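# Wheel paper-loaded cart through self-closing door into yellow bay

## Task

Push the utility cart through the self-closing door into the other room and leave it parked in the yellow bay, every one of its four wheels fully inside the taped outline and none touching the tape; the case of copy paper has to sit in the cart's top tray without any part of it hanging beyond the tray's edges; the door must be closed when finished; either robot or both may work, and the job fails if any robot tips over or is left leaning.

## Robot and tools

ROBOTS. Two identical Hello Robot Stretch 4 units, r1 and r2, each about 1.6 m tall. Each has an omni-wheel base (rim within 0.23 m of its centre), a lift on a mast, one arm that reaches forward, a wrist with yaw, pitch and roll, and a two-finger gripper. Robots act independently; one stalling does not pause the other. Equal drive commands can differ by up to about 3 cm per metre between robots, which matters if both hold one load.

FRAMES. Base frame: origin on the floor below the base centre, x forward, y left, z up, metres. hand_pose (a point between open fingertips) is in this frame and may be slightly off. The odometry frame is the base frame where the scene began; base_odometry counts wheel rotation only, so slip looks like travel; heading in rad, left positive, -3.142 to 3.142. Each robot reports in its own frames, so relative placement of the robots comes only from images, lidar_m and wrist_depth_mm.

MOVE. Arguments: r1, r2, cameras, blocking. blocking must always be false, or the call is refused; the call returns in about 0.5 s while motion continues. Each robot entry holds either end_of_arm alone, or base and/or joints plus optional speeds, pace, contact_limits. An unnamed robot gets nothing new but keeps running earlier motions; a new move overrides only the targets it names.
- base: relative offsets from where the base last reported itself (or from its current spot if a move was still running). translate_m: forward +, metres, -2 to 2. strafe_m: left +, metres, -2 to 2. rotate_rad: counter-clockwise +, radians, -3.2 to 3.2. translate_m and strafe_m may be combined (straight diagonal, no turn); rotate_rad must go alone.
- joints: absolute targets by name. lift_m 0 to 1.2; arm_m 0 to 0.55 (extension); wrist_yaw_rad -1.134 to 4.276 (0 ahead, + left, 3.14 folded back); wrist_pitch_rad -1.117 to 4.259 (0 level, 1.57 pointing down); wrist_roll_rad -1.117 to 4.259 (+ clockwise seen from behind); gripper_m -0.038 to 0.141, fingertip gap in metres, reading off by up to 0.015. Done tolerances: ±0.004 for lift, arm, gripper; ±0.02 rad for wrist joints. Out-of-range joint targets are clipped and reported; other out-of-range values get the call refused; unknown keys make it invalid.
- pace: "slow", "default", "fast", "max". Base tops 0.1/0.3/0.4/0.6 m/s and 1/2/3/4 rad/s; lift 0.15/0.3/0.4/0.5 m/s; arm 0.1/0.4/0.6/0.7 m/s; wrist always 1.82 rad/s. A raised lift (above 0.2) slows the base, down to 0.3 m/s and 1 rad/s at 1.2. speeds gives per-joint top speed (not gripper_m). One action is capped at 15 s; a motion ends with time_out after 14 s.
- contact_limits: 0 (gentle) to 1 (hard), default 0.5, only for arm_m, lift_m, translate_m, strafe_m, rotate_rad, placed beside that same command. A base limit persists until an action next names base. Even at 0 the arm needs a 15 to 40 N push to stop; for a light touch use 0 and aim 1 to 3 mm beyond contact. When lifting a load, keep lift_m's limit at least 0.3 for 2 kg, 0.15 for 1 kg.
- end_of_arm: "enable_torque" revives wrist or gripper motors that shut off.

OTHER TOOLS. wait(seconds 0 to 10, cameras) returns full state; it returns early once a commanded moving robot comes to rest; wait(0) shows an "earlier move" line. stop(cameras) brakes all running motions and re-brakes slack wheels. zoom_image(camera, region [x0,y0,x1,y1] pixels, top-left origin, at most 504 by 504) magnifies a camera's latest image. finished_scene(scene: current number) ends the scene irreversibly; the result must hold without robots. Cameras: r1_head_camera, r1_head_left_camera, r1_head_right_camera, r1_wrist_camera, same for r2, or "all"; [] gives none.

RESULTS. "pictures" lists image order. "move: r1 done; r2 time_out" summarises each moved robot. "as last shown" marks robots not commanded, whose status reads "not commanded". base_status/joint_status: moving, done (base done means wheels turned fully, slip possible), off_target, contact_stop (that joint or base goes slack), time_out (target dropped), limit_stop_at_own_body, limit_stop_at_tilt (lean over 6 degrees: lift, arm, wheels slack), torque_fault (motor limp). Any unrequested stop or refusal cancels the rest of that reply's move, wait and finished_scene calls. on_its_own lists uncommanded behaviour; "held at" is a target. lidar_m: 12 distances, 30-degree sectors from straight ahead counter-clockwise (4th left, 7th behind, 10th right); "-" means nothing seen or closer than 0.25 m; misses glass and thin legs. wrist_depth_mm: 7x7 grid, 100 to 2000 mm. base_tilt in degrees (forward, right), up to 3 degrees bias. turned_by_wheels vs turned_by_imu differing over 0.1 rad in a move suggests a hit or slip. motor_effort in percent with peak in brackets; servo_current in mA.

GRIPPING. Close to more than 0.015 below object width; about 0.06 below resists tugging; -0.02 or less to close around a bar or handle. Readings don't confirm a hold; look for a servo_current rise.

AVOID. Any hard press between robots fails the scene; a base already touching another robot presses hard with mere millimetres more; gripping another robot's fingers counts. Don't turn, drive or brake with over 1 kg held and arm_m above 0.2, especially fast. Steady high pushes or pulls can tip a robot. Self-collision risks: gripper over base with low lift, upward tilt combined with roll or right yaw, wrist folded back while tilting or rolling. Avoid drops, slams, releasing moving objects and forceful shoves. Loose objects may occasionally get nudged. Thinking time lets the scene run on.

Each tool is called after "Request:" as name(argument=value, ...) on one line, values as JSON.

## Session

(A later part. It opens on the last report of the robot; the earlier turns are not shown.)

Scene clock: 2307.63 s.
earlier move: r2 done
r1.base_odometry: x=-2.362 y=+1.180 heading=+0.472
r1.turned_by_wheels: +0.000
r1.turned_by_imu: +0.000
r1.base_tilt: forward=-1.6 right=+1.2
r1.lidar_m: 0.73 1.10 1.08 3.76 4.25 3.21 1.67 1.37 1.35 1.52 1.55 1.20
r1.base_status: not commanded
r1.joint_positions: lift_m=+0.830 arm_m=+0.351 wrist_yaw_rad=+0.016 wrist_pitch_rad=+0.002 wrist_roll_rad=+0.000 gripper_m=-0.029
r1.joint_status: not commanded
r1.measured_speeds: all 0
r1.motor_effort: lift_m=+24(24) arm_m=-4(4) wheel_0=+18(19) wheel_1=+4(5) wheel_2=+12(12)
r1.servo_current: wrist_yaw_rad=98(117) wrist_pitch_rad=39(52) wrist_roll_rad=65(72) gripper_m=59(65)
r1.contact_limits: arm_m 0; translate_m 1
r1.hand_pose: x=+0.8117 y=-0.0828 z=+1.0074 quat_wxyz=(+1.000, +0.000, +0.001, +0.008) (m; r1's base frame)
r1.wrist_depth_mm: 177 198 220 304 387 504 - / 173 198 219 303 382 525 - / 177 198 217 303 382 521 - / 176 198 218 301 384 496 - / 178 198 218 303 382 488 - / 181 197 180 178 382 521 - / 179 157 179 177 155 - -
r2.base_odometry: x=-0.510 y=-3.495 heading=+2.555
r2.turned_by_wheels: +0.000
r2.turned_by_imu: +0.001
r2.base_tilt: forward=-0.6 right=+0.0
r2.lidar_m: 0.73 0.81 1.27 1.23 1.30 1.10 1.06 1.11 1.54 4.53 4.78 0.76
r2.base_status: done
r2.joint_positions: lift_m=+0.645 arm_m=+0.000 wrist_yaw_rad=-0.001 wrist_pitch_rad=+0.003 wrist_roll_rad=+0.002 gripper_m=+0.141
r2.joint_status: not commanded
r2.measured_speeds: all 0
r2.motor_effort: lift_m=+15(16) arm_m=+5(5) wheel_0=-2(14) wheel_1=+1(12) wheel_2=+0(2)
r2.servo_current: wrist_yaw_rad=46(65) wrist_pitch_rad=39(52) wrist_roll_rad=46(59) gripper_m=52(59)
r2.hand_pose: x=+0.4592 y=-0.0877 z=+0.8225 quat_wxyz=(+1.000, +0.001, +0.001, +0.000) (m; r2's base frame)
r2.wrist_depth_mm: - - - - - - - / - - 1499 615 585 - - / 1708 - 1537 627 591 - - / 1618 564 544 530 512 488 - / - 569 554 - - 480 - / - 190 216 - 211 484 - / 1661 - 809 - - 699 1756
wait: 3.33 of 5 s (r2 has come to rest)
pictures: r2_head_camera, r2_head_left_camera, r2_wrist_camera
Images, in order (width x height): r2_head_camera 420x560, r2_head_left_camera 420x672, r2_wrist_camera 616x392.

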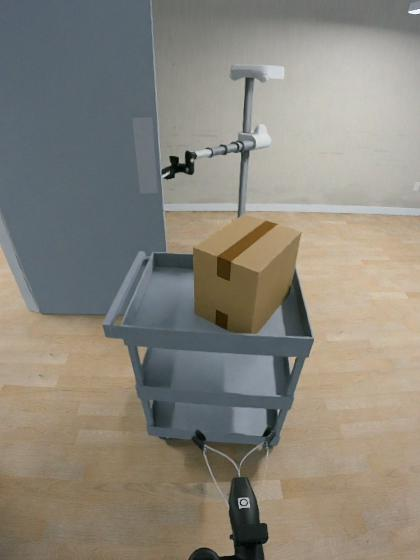

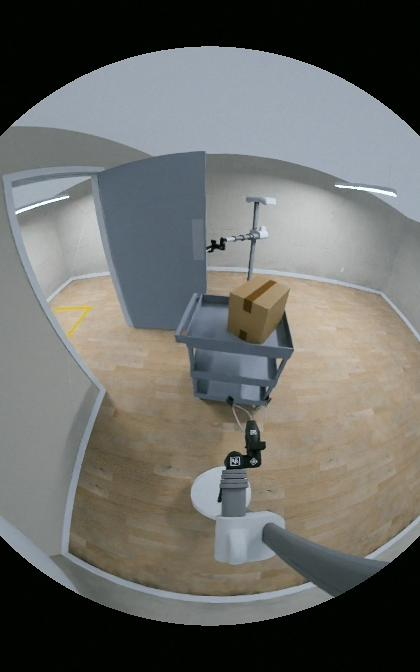

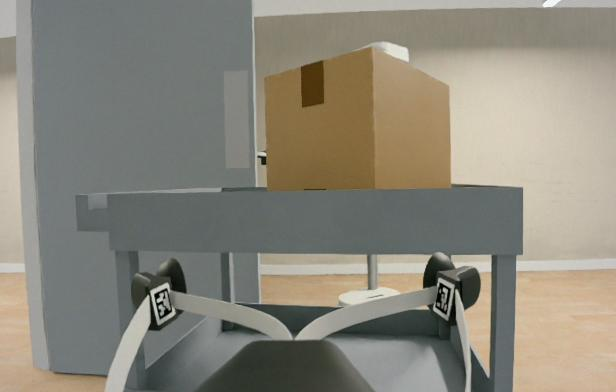

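Request:
move(blocking=false, cameras=[], r2={"base":{"translate_m":0.18,"strafe_m":-0.04}})

Request:
wait(seconds=4, cameras=[])

Request:
move(blocking=false, cameras=[], r2={"joints":{"arm_m":0.43},"pace":"slow","contact_limits":{"arm_m":0.7}})

Request:
wait(seconds=8, cameras=["r2_head_camera","r2_wrist_camera","r2_head_left_camera","r1_head_camera"])

Scene clock: 2320.67 s.
move: r2 moving
r1: as last shown
r1.lidar_m: 0.73 1.10 1.11 3.77 4.24 3.20 1.66 1.35 1.35 1.49 1.54 1.18
r1.servo_current: wrist_yaw_rad=98(104) wrist_pitch_rad=46(46) wrist_roll_rad=33(65) gripper_m=65(65)
r1.contact_limits: arm_m 0; translate_m 1
r1.wrist_depth_mm: 176 198 219 304 389 496 - / 173 198 219 303 382 530 - / 177 198 219 303 382 521 - / 177 198 218 303 382 492 - / 177 198 217 301 382 492 - / 181 197 180 177 382 530 - / 179 157 180 178 155 - -
r2.base_odometry: x=-0.532 y=-3.472 heading=+2.555
r2.turned_by_wheels: +0.000
r2.turned_by_imu: +0.001
r2.base_tilt: forward=-0.7 right=+0.1
r2.lidar_m: 0.72 0.77 1.30 1.23 1.31 1.14 1.09 1.15 1.63 4.56 4.77 0.72
r2.base_status: translate_m moving; strafe_m moving
r2.joint_positions: lift_m=+0.645 arm_m=+0.000 wrist_yaw_rad=-0.001 wrist_pitch_rad=+0.003 wrist_roll_rad=+0.002 gripper_m=+0.141
r2.joint_status: not commanded
r2.measured_speeds: translate_m=+0.122 strafe_m=-0.026 rotate_rad=+0.005 lift_m=+0.000 arm_m=+0.000 wrist_yaw_rad=+0.000 wrist_pitch_rad=+0.000 wrist_roll_rad=+0.000
r2.motor_effort: lift_m=+15(15) arm_m=+4(5) wheel_0=+4(12) wheel_1=+7(7) wheel_2=-11(12)
r2.servo_current: wrist_yaw_rad=26(52) wrist_pitch_rad=39(46) wrist_roll_rad=39(59) gripper_m=46(59)
r2.hand_pose: x=+0.4592 y=-0.0877 z=+0.8225 quat_wxyz=(+1.000, +0.001, +0.001, +0.000) (m; r2's base frame)
r2.wrist_depth_mm: - - - - - - - / - - 1499 585 564 - - / - - 1464 597 564 - - / - 544 521 500 480 459 - / 1618 539 521 - 484 459 - / - 190 190 - 212 462 - / 1661 - 820 - - 699 1756
pictures: none
No camera images: "cameras" was empty.

Scene clock: 2322.17 s.
earlier move: r2 done
r1.base_odometry: x=-2.362 y=+1.180 heading=+0.472
r1.turned_by_wheels: +0.000
r1.turned_by_imu: +0.000
r1.base_tilt: forward=-1.5 right=+1.2
r1.lidar_m: 0.71 1.09 1.10 3.76 4.24 3.20 1.69 1.35 1.34 1.51 1.54 1.19
r1.base_status: not commanded
r1.joint_positions: lift_m=+0.830 arm_m=+0.351 wrist_yaw_rad=+0.016 wrist_pitch_rad=+0.002 wrist_roll_rad=+0.000 gripper_m=-0.029
r1.joint_status: not commanded
r1.measured_speeds: all 0
r1.motor_effort: lift_m=+24(24) arm_m=-4(4) wheel_0=+18(19) wheel_1=+5(5) wheel_2=+12(12)
r1.servo_current: wrist_yaw_rad=98(104) wrist_pitch_rad=33(52) wrist_roll_rad=46(65) gripper_m=59(65)
r1.contact_limits: arm_m 0; translate_m 1
r1.hand_pose: x=+0.8117 y=-0.0828 z=+1.0074 quat_wxyz=(+1.000, +0.000, +0.001, +0.008) (m; r1's base frame)
r1.wrist_depth_mm: 176 198 219 304 389 500 - / 172 198 218 304 384 530 - / 177 198 219 304 384 521 - / 177 198 219 301 382 492 - / 177 198 219 303 382 492 904 / 180 196 180 178 379 525 - / 179 157 179 177 155 - -
r2.base_odometry: x=-0.637 y=-3.362 heading=+2.555
r2.turned_by_wheels: +0.000
r2.turned_by_imu: +0.000
r2.base_tilt: forward=-0.6 right=+0.1
r2.lidar_m: 0.56 0.60 1.30 1.27 1.34 1.28 1.23 1.31 1.78 4.53 4.75 0.56
r2.base_status: done
r2.joint_positions: lift_m=+0.645 arm_m=+0.000 wrist_yaw_rad=-0.001 wrist_pitch_rad=+0.003 wrist_roll_rad=+0.002 gripper_m=+0.141
r2.joint_status: not commanded
r2.measured_speeds: all 0
r2.motor_effort: lift_m=+15(15) arm_m=+5(5) wheel_0=+3(12) wheel_1=+4(7) wheel_2=-4(14)
r2.servo_current: wrist_yaw_rad=39(59) wrist_pitch_rad=39(46) wrist_roll_rad=39(65) gripper_m=52(59)
r2.hand_pose: x=+0.4592 y=-0.0877 z=+0.8225 quat_wxyz=(+1.000, +0.001, +0.001, +0.000) (m; r2's base frame)
r2.wrist_depth_mm: - - 1336 399 421 - - / - - 488 402 421 - - / - - 492 407 421 - - / 384 370 455 343 327 315 - / 387 366 351 340 325 310 303 / 421 192 196 - 212 204 312 / - - - - - 1708 314
wait: 1.50 of 4 s (r2 has come to rest)
pictures: none
No camera images: "cameras" was empty.

Scene clock: 2322.67 s.
move: r2 moving
r1: as last shown
r1.base_tilt: forward=-1.6 right=+1.2
r1.lidar_m: 0.75 1.12 1.10 3.76 4.24 3.23 1.67 1.37 1.35 1.49 1.55 1.17
r1.motor_effort: lift_m=+24(24) arm_m=-4(4) wheel_0=+17(19) wheel_1=+5(5) wheel_2=+12(12)
r1.servo_current: wrist_yaw_rad=91(117) wrist_pitch_rad=39(46) wrist_roll_rad=46(65) gripper_m=52(65)
r1.contact_limits: arm_m 0; translate_m 1
r1.wrist_depth_mm: 177 198 219 304 389 504 - / 173 198 219 304 384 535 - / 177 198 219 303 387 525 - / 177 198 218 303 384 492 - / 177 198 217 301 384 492 878 / 181 196 180 177 382 521 - / 179 157 180 178 155 - -
r2.base_odometry: x=-0.637 y=-3.362 heading=+2.555
r2.turned_by_wheels: +0.000
r2.turned_by_imu: +0.000
r2.base_tilt: forward=-0.6 right=+0.0
r2.lidar_m: 0.56 0.62 1.34 1.25 1.34 1.30 1.24 1.29 1.80 4.54 4.74 0.56
r2.base_status: not commanded
r2.joint_positions: lift_m=+0.645 arm_m=+0.012 wrist_yaw_rad=-0.001 wrist_pitch_rad=+0.003 wrist_roll_rad=+0.002 gripper_m=+0.141
r2.joint_status: arm_m moving
r2.measured_speeds: translate_m=+0.000 strafe_m=+0.000 rotate_rad=+0.000 lift_m=+0.000 arm_m=+0.049 wrist_yaw_rad=+0.000 wrist_pitch_rad=+0.000 wrist_roll_rad=+0.000
r2.motor_effort: lift_m=+15(15) arm_m=+7(10) wheel_0=+2(3) wheel_1=+4(4) wheel_2=-4(4)
r2.servo_current: wrist_yaw_rad=33(59) wrist_pitch_rad=46(46) wrist_roll_rad=39(59) gripper_m=46(59)
r2.contact_limits: arm_m 0.7
r2.hand_pose: x=+0.4717 y=-0.0877 z=+0.8225 quat_wxyz=(+1.000, +0.001, +0.001, +0.000) (m; r2's base frame)
r2.wrist_depth_mm: - - 488 389 410 - - / - - 473 392 407 - - / - - 480 394 410 - - / 375 357 345 332 319 306 - / 375 357 342 329 315 301 293 / - 189 216 327 198 204 310 / - - - - - 1661 300
pictures: none
No camera images: "cameras" was empty.

Scene clock: 2327.73 s.
earlier move: r2 done
r1.base_odometry: x=-2.362 y=+1.180 heading=+0.472
r1.turned_by_wheels: +0.000
r1.turned_by_imu: +0.000
r1.base_tilt: forward=-1.6 right=+1.3
r1.lidar_m: 0.70 0.73 1.01 3.74 4.26 3.22 1.65 1.36 1.36 1.52 1.56 1.18
r1.base_status: not commanded
r1.joint_positions: lift_m=+0.830 arm_m=+0.351 wrist_yaw_rad=+0.016 wrist_pitch_rad=+0.002 wrist_roll_rad=+0.000 gripper_m=-0.029
r1.joint_status: not commanded
r1.measured_speeds: all 0
r1.motor_effort: lift_m=+24(24) arm_m=-4(4) wheel_0=+18(19) wheel_1=+5(5) wheel_2=+12(12)
r1.servo_current: wrist_yaw_rad=85(117) wrist_pitch_rad=33(52) wrist_roll_rad=59(65) gripper_m=59(65)
r1.contact_limits: arm_m 0; translate_m 1
r1.hand_pose: x=+0.8117 y=-0.0828 z=+1.0074 quat_wxyz=(+1.000, +0.000, +0.001, +0.008) (m; r1's base frame)
r1.wrist_depth_mm: 176 198 219 304 389 500 - / 173 198 219 304 384 525 - / 177 197 218 304 382 521 - / 177 198 220 304 384 488 - / 177 197 218 303 382 492 - / 173 197 179 177 379 525 - / 179 157 180 178 155 - -
r2.base_odometry: x=-0.637 y=-3.362 heading=+2.555
r2.turned_by_wheels: +0.000
r2.turned_by_imu: +0.000
r2.base_tilt: forward=-0.7 right=+0.1
r2.lidar_m: 0.80 0.79 1.31 1.27 1.33 1.29 1.22 1.29 1.80 4.53 4.75 3.64
r2.base_status: not commanded
r2.joint_positions: lift_m=+0.645 arm_m=+0.430 wrist_yaw_rad=-0.001 wrist_pitch_rad=+0.003 wrist_roll_rad=+0.002 gripper_m=+0.141
r2.joint_status: all done
r2.measured_speeds: all 0
r2.motor_effort: lift_m=+15(16) arm_m=+7(15) wheel_0=+1(3) wheel_1=+3(5) wheel_2=-7(7)
r2.servo_current: wrist_yaw_rad=39(65) wrist_pitch_rad=46(52) wrist_roll_rad=52(65) gripper_m=52(59)
r2.contact_limits: arm_m 0.7
r2.hand_pose: x=+0.8890 y=-0.0877 z=+0.8225 quat_wxyz=(+1.000, +0.001, +0.001, +0.000) (m; r2's base frame)
r2.wrist_depth_mm: 336 334 327 324 - - - / 340 336 329 462 - - - / 342 338 332 445 - - - / 221 334 330 306 353 - - / 216 232 262 291 332 379 - / 212 204 254 160 198 204 - / - - - - 1366 1576 1708
wait: 5.07 of 8 s (r2 has come to rest)
pictures: r1_head_camera, r2_head_camera, r2_head_left_camera, r2_wrist_camera
Images, in order (width x height): r1_head_camera 420x560, r2_head_camera 420x560, r2_head_left_camera 420x672, r2_wrist_camera 616x392.

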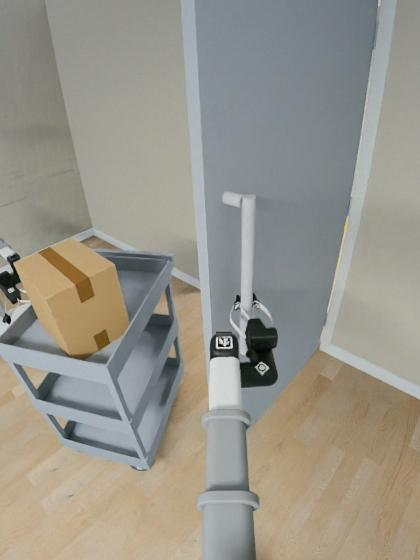

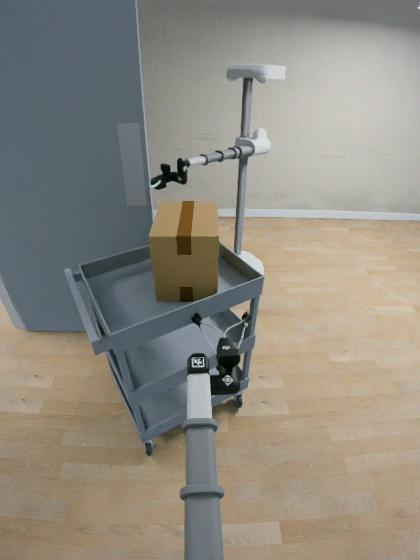

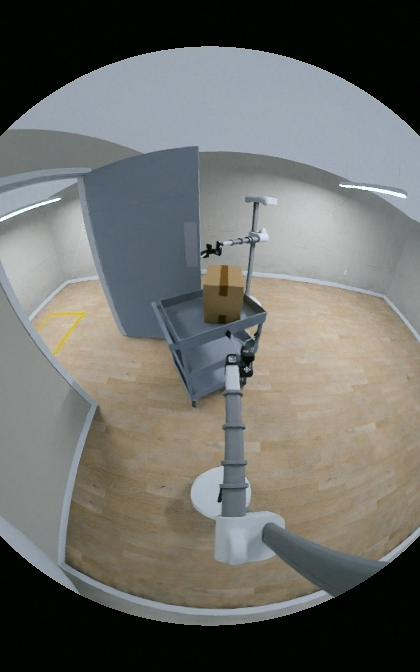

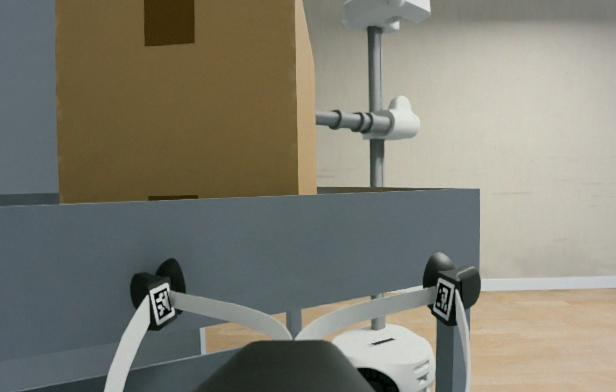

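Request:
move(blocking=false, cameras=[], r2={"joints":{"arm_m":0.15}})

Request:
wait(seconds=3, cameras=[])

Request:
move(blocking=false, cameras=[], r2={"base":{"strafe_m":0.30}})

Request:
wait(seconds=4, cameras=["r2_head_camera","r2_wrist_camera"])

Scene clock: 2340.10 s.
move: r2 moving
r1: as last shown
r1.lidar_m: 0.72 0.73 1.02 3.76 4.25 3.24 1.68 1.37 1.34 1.51 1.53 1.20
r1.motor_effort: lift_m=+24(24) arm_m=-4(4) wheel_0=+19(19) wheel_1=+5(5) wheel_2=+12(12)
r1.servo_current: wrist_yaw_rad=85(98) wrist_pitch_rad=39(46) wrist_roll_rad=59(59) gripper_m=59(59)
r1.contact_limits: arm_m 0; translate_m 1
r1.wrist_depth_mm: 177 198 219 304 387 504 - / 173 198 220 303 387 530 - / 177 198 217 303 382 521 - / 177 198 218 303 384 492 - / 178 198 218 301 379 496 - / 172 196 180 178 382 521 - / 179 157 179 177 155 - -
r2.base_odometry: x=-0.637 y=-3.362 heading=+2.555
r2.turned_by_wheels: +0.000
r2.turned_by_imu: +0.001
r2.base_tilt: forward=-0.6 right=+0.1
r2.lidar_m: 0.79 0.80 1.31 1.26 1.33 1.30 1.22 1.31 1.82 4.52 4.73 3.63
r2.base_status: not commanded
r2.joint_positions: lift_m=+0.645 arm_m=+0.379 wrist_yaw_rad=-0.001 wrist_pitch_rad=+0.003 wrist_roll_rad=+0.002 gripper_m=+0.141
r2.joint_status: arm_m moving
r2.measured_speeds: translate_m=+0.000 strafe_m=+0.000 rotate_rad=+0.000 lift_m=+0.000 arm_m=-0.195 wrist_yaw_rad=+0.000 wrist_pitch_rad=+0.000 wrist_roll_rad=+0.000
r2.motor_effort: lift_m=+15(15) arm_m=-6(11) wheel_0=+2(2) wheel_1=+4(4) wheel_2=-7(7)
r2.servo_current: wrist_yaw_rad=52(52) wrist_pitch_rad=39(46) wrist_roll_rad=52(52) gripper_m=52(59)
r2.hand_pose: x=+0.8387 y=-0.0877 z=+0.8225 quat_wxyz=(+1.000, +0.001, +0.001, +0.000) (m; r2's base frame)
r2.wrist_depth_mm: - 379 375 370 - - - / - 382 375 430 - - - / - 389 379 373 - - - / 249 384 377 345 394 - - / 249 271 300 338 379 - - / 250 191 196 166 439 204 - / - - - - 1366 1708 1708
pictures: none
No camera images: "cameras" was empty.

Scene clock: 2341.57 s.
earlier move: r2 done
r1.base_odometry: x=-2.362 y=+1.180 heading=+0.472
r1.turned_by_wheels: +0.000
r1.turned_by_imu: +0.000
r1.base_tilt: forward=-1.6 right=+1.3
r1.lidar_m: 0.73 0.73 1.04 3.74 4.26 3.22 1.66 1.36 1.33 1.53 1.55 1.20
r1.base_status: not commanded
r1.joint_positions: lift_m=+0.830 arm_m=+0.351 wrist_yaw_rad=+0.016 wrist_pitch_rad=+0.002 wrist_roll_rad=+0.000 gripper_m=-0.029
r1.joint_status: not commanded
r1.measured_speeds: all 0
r1.motor_effort: lift_m=+24(24) arm_m=-4(4) wheel_0=+18(19) wheel_1=+4(5) wheel_2=+12(12)
r1.servo_current: wrist_yaw_rad=104(104) wrist_pitch_rad=39(52) wrist_roll_rad=46(65) gripper_m=59(65)
r1.contact_limits: arm_m 0; translate_m 1
r1.hand_pose: x=+0.8117 y=-0.0828 z=+1.0074 quat_wxyz=(+1.000, +0.000, +0.001, +0.008) (m; r1's base frame)
r1.wrist_depth_mm: 176 198 219 304 384 500 - / 173 198 219 304 387 525 - / 176 198 219 303 379 530 - / 177 198 218 301 382 496 - / 177 198 218 300 379 496 878 / 172 197 180 178 382 525 - / 179 157 180 178 155 - -
r2.base_odometry: x=-0.637 y=-3.362 heading=+2.555
r2.turned_by_wheels: +0.000
r2.turned_by_imu: +0.000
r2.base_tilt: forward=-0.7 right=+0.0
r2.lidar_m: 0.81 0.79 1.31 1.26 1.32 1.30 1.23 1.31 1.85 4.54 4.76 3.63
r2.base_status: not commanded
r2.joint_positions: lift_m=+0.645 arm_m=+0.150 wrist_yaw_rad=-0.001 wrist_pitch_rad=+0.003 wrist_roll_rad=+0.002 gripper_m=+0.141
r2.joint_status: all done
r2.measured_speeds: all 0
r2.motor_effort: lift_m=+15(15) arm_m=-7(11) wheel_0=+2(2) wheel_1=+3(4) wheel_2=-7(7)
r2.servo_current: wrist_yaw_rad=39(52) wrist_pitch_rad=46(46) wrist_roll_rad=52(59) gripper_m=46(59)
r2.hand_pose: x=+0.6094 y=-0.0877 z=+0.8225 quat_wxyz=(+1.000, +0.001, +0.001, +0.000) (m; r2's base frame)
r2.wrist_depth_mm: - - - - - - - / - - 615 640 - - - / - - 615 609 - - - / 418 455 517 580 - - - / 418 449 530 - 1863 - - / 436 192 216 1060 668 - - / 418 - - - - 1661 1708
wait: 1.47 of 3 s (r2 has come to rest)
pictures: none
No camera images: "cameras" was empty.

Scene clock: 2342.07 s.
move: r2 moving
r1: as last shown
r1.lidar_m: 0.73 0.75 1.03 3.76 4.24 3.21 1.68 1.36 1.34 1.52 1.55 1.22
r1.motor_effort: lift_m=+24(24) arm_m=-3(4) wheel_0=+19(19) wheel_1=+4(5) wheel_2=+12(12)
r1.servo_current: wrist_yaw_rad=85(104) wrist_pitch_rad=39(46) wrist_roll_rad=39(65) gripper_m=59(59)
r1.contact_limits: arm_m 0; translate_m 1
r1.wrist_depth_mm: 176 198 218 306 389 500 - / 172 198 219 303 384 530 - / 176 198 219 303 384 525 - / 177 198 218 301 382 496 - / 177 198 219 303 377 492 - / 172 198 180 178 382 521 - / 179 157 180 178 155 - -
r2.base_odometry: x=-0.657 y=-3.392 heading=+2.555
r2.turned_by_wheels: +0.000
r2.turned_by_imu: +0.000
r2.base_tilt: forward=-0.7 right=+0.1
r2.lidar_m: 0.79 0.77 1.30 1.20 1.30 1.28 1.21 1.32 1.83 4.58 4.77 1.11
r2.base_status: strafe_m moving
r2.joint_positions: lift_m=+0.645 arm_m=+0.150 wrist_yaw_rad=-0.001 wrist_pitch_rad=+0.003 wrist_roll_rad=+0.002 gripper_m=+0.141
r2.joint_status: not commanded
r2.measured_speeds: translate_m=+0.000 strafe_m=+0.141 rotate_rad=-0.003 lift_m=+0.000 arm_m=+0.000 wrist_yaw_rad=+0.000 wrist_pitch_rad=+0.000 wrist_roll_rad=+0.000
r2.motor_effort: lift_m=+15(15) arm_m=-7(7) wheel_0=-9(12) wheel_1=+10(11) wheel_2=+1(6)
r2.servo_current: wrist_yaw_rad=52(59) wrist_pitch_rad=46(46) wrist_roll_rad=46(59) gripper_m=46(52)
r2.hand_pose: x=+0.6094 y=-0.0877 z=+0.8225 quat_wxyz=(+1.000, +0.001, +0.001, +0.000) (m; r2's base frame)
r2.wrist_depth_mm: - - - - - - - / - - 609 603 - - - / - - 615 609 - - - / 413 439 508 564 640 - - / 399 436 500 - 1863 - - / 407 192 217 1060 668 - - / 404 - - - - 1708 1756
pictures: none
No camera images: "cameras" was empty.

Scene clock: 2343.90 s.
earlier move: r2 done
r1.base_odometry: x=-2.362 y=+1.180 heading=+0.472
r1.turned_by_wheels: +0.000
r1.turned_by_imu: +0.000
r1.base_tilt: forward=-1.6 right=+1.2
r1.lidar_m: 0.73 0.74 1.04 3.71 4.25 3.20 1.65 1.36 1.34 1.54 1.56 1.19
r1.base_status: not commanded
r1.joint_positions: lift_m=+0.830 arm_m=+0.351 wrist_yaw_rad=+0.016 wrist_pitch_rad=+0.002 wrist_roll_rad=+0.000 gripper_m=-0.029
r1.joint_status: not commanded
r1.measured_speeds: all 0
r1.motor_effort: lift_m=+24(24) arm_m=-4(4) wheel_0=+18(19) wheel_1=+4(5) wheel_2=+12(12)
r1.servo_current: wrist_yaw_rad=85(117) wrist_pitch_rad=46(52) wrist_roll_rad=46(65) gripper_m=52(65)
r1.contact_limits: arm_m 0; translate_m 1
r1.hand_pose: x=+0.8117 y=-0.0828 z=+1.0074 quat_wxyz=(+1.000, +0.000, +0.001, +0.008) (m; r1's base frame)
r1.wrist_depth_mm: 176 198 219 304 387 504 - / 173 199 219 304 387 530 - / 177 198 218 303 384 525 - / 177 198 218 301 382 488 - / 177 198 217 300 382 492 904 / 172 197 180 178 379 521 - / 179 157 180 177 156 - -
r2.base_odometry: x=-0.803 y=-3.612 heading=+2.555
r2.turned_by_wheels: +0.000
r2.turned_by_imu: +0.000
r2.base_tilt: forward=-0.7 right=+0.0
r2.lidar_m: 0.72 1.67 0.97 0.96 1.02 1.28 1.24 1.30 1.84 4.82 4.89 0.92
r2.base_status: done
r2.joint_positions: lift_m=+0.645 arm_m=+0.150 wrist_yaw_rad=-0.001 wrist_pitch_rad=+0.003 wrist_roll_rad=+0.002 gripper_m=+0.141
r2.joint_status: not commanded
r2.measured_speeds: all 0
r2.motor_effort: lift_m=+15(16) arm_m=-7(7) wheel_0=-1(13) wheel_1=+1(12) wheel_2=+0(6)
r2.servo_current: wrist_yaw_rad=39(59) wrist_pitch_rad=39(46) wrist_roll_rad=52(59) gripper_m=46(59)
r2.hand_pose: x=+0.6094 y=-0.0877 z=+0.8225 quat_wxyz=(+1.000, +0.001, +0.001, +0.000) (m; r2's base frame)
r2.wrist_depth_mm: - - - - - - - / - - - - 597 597 - / - - - 1182 609 597 - / - - 375 407 473 549 634 / - - 366 402 462 569 - / - 189 217 394 211 204 - / - - - - - - 732
wait: 1.83 of 4 s (r2 has come to rest)
pictures: r2_head_camera, r2_wrist_camera
Images, in order (width x height): r2_head_camera 420x560, r2_wrist_camera 616x392.

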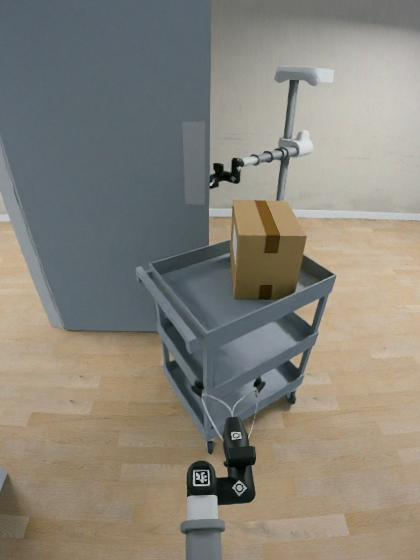

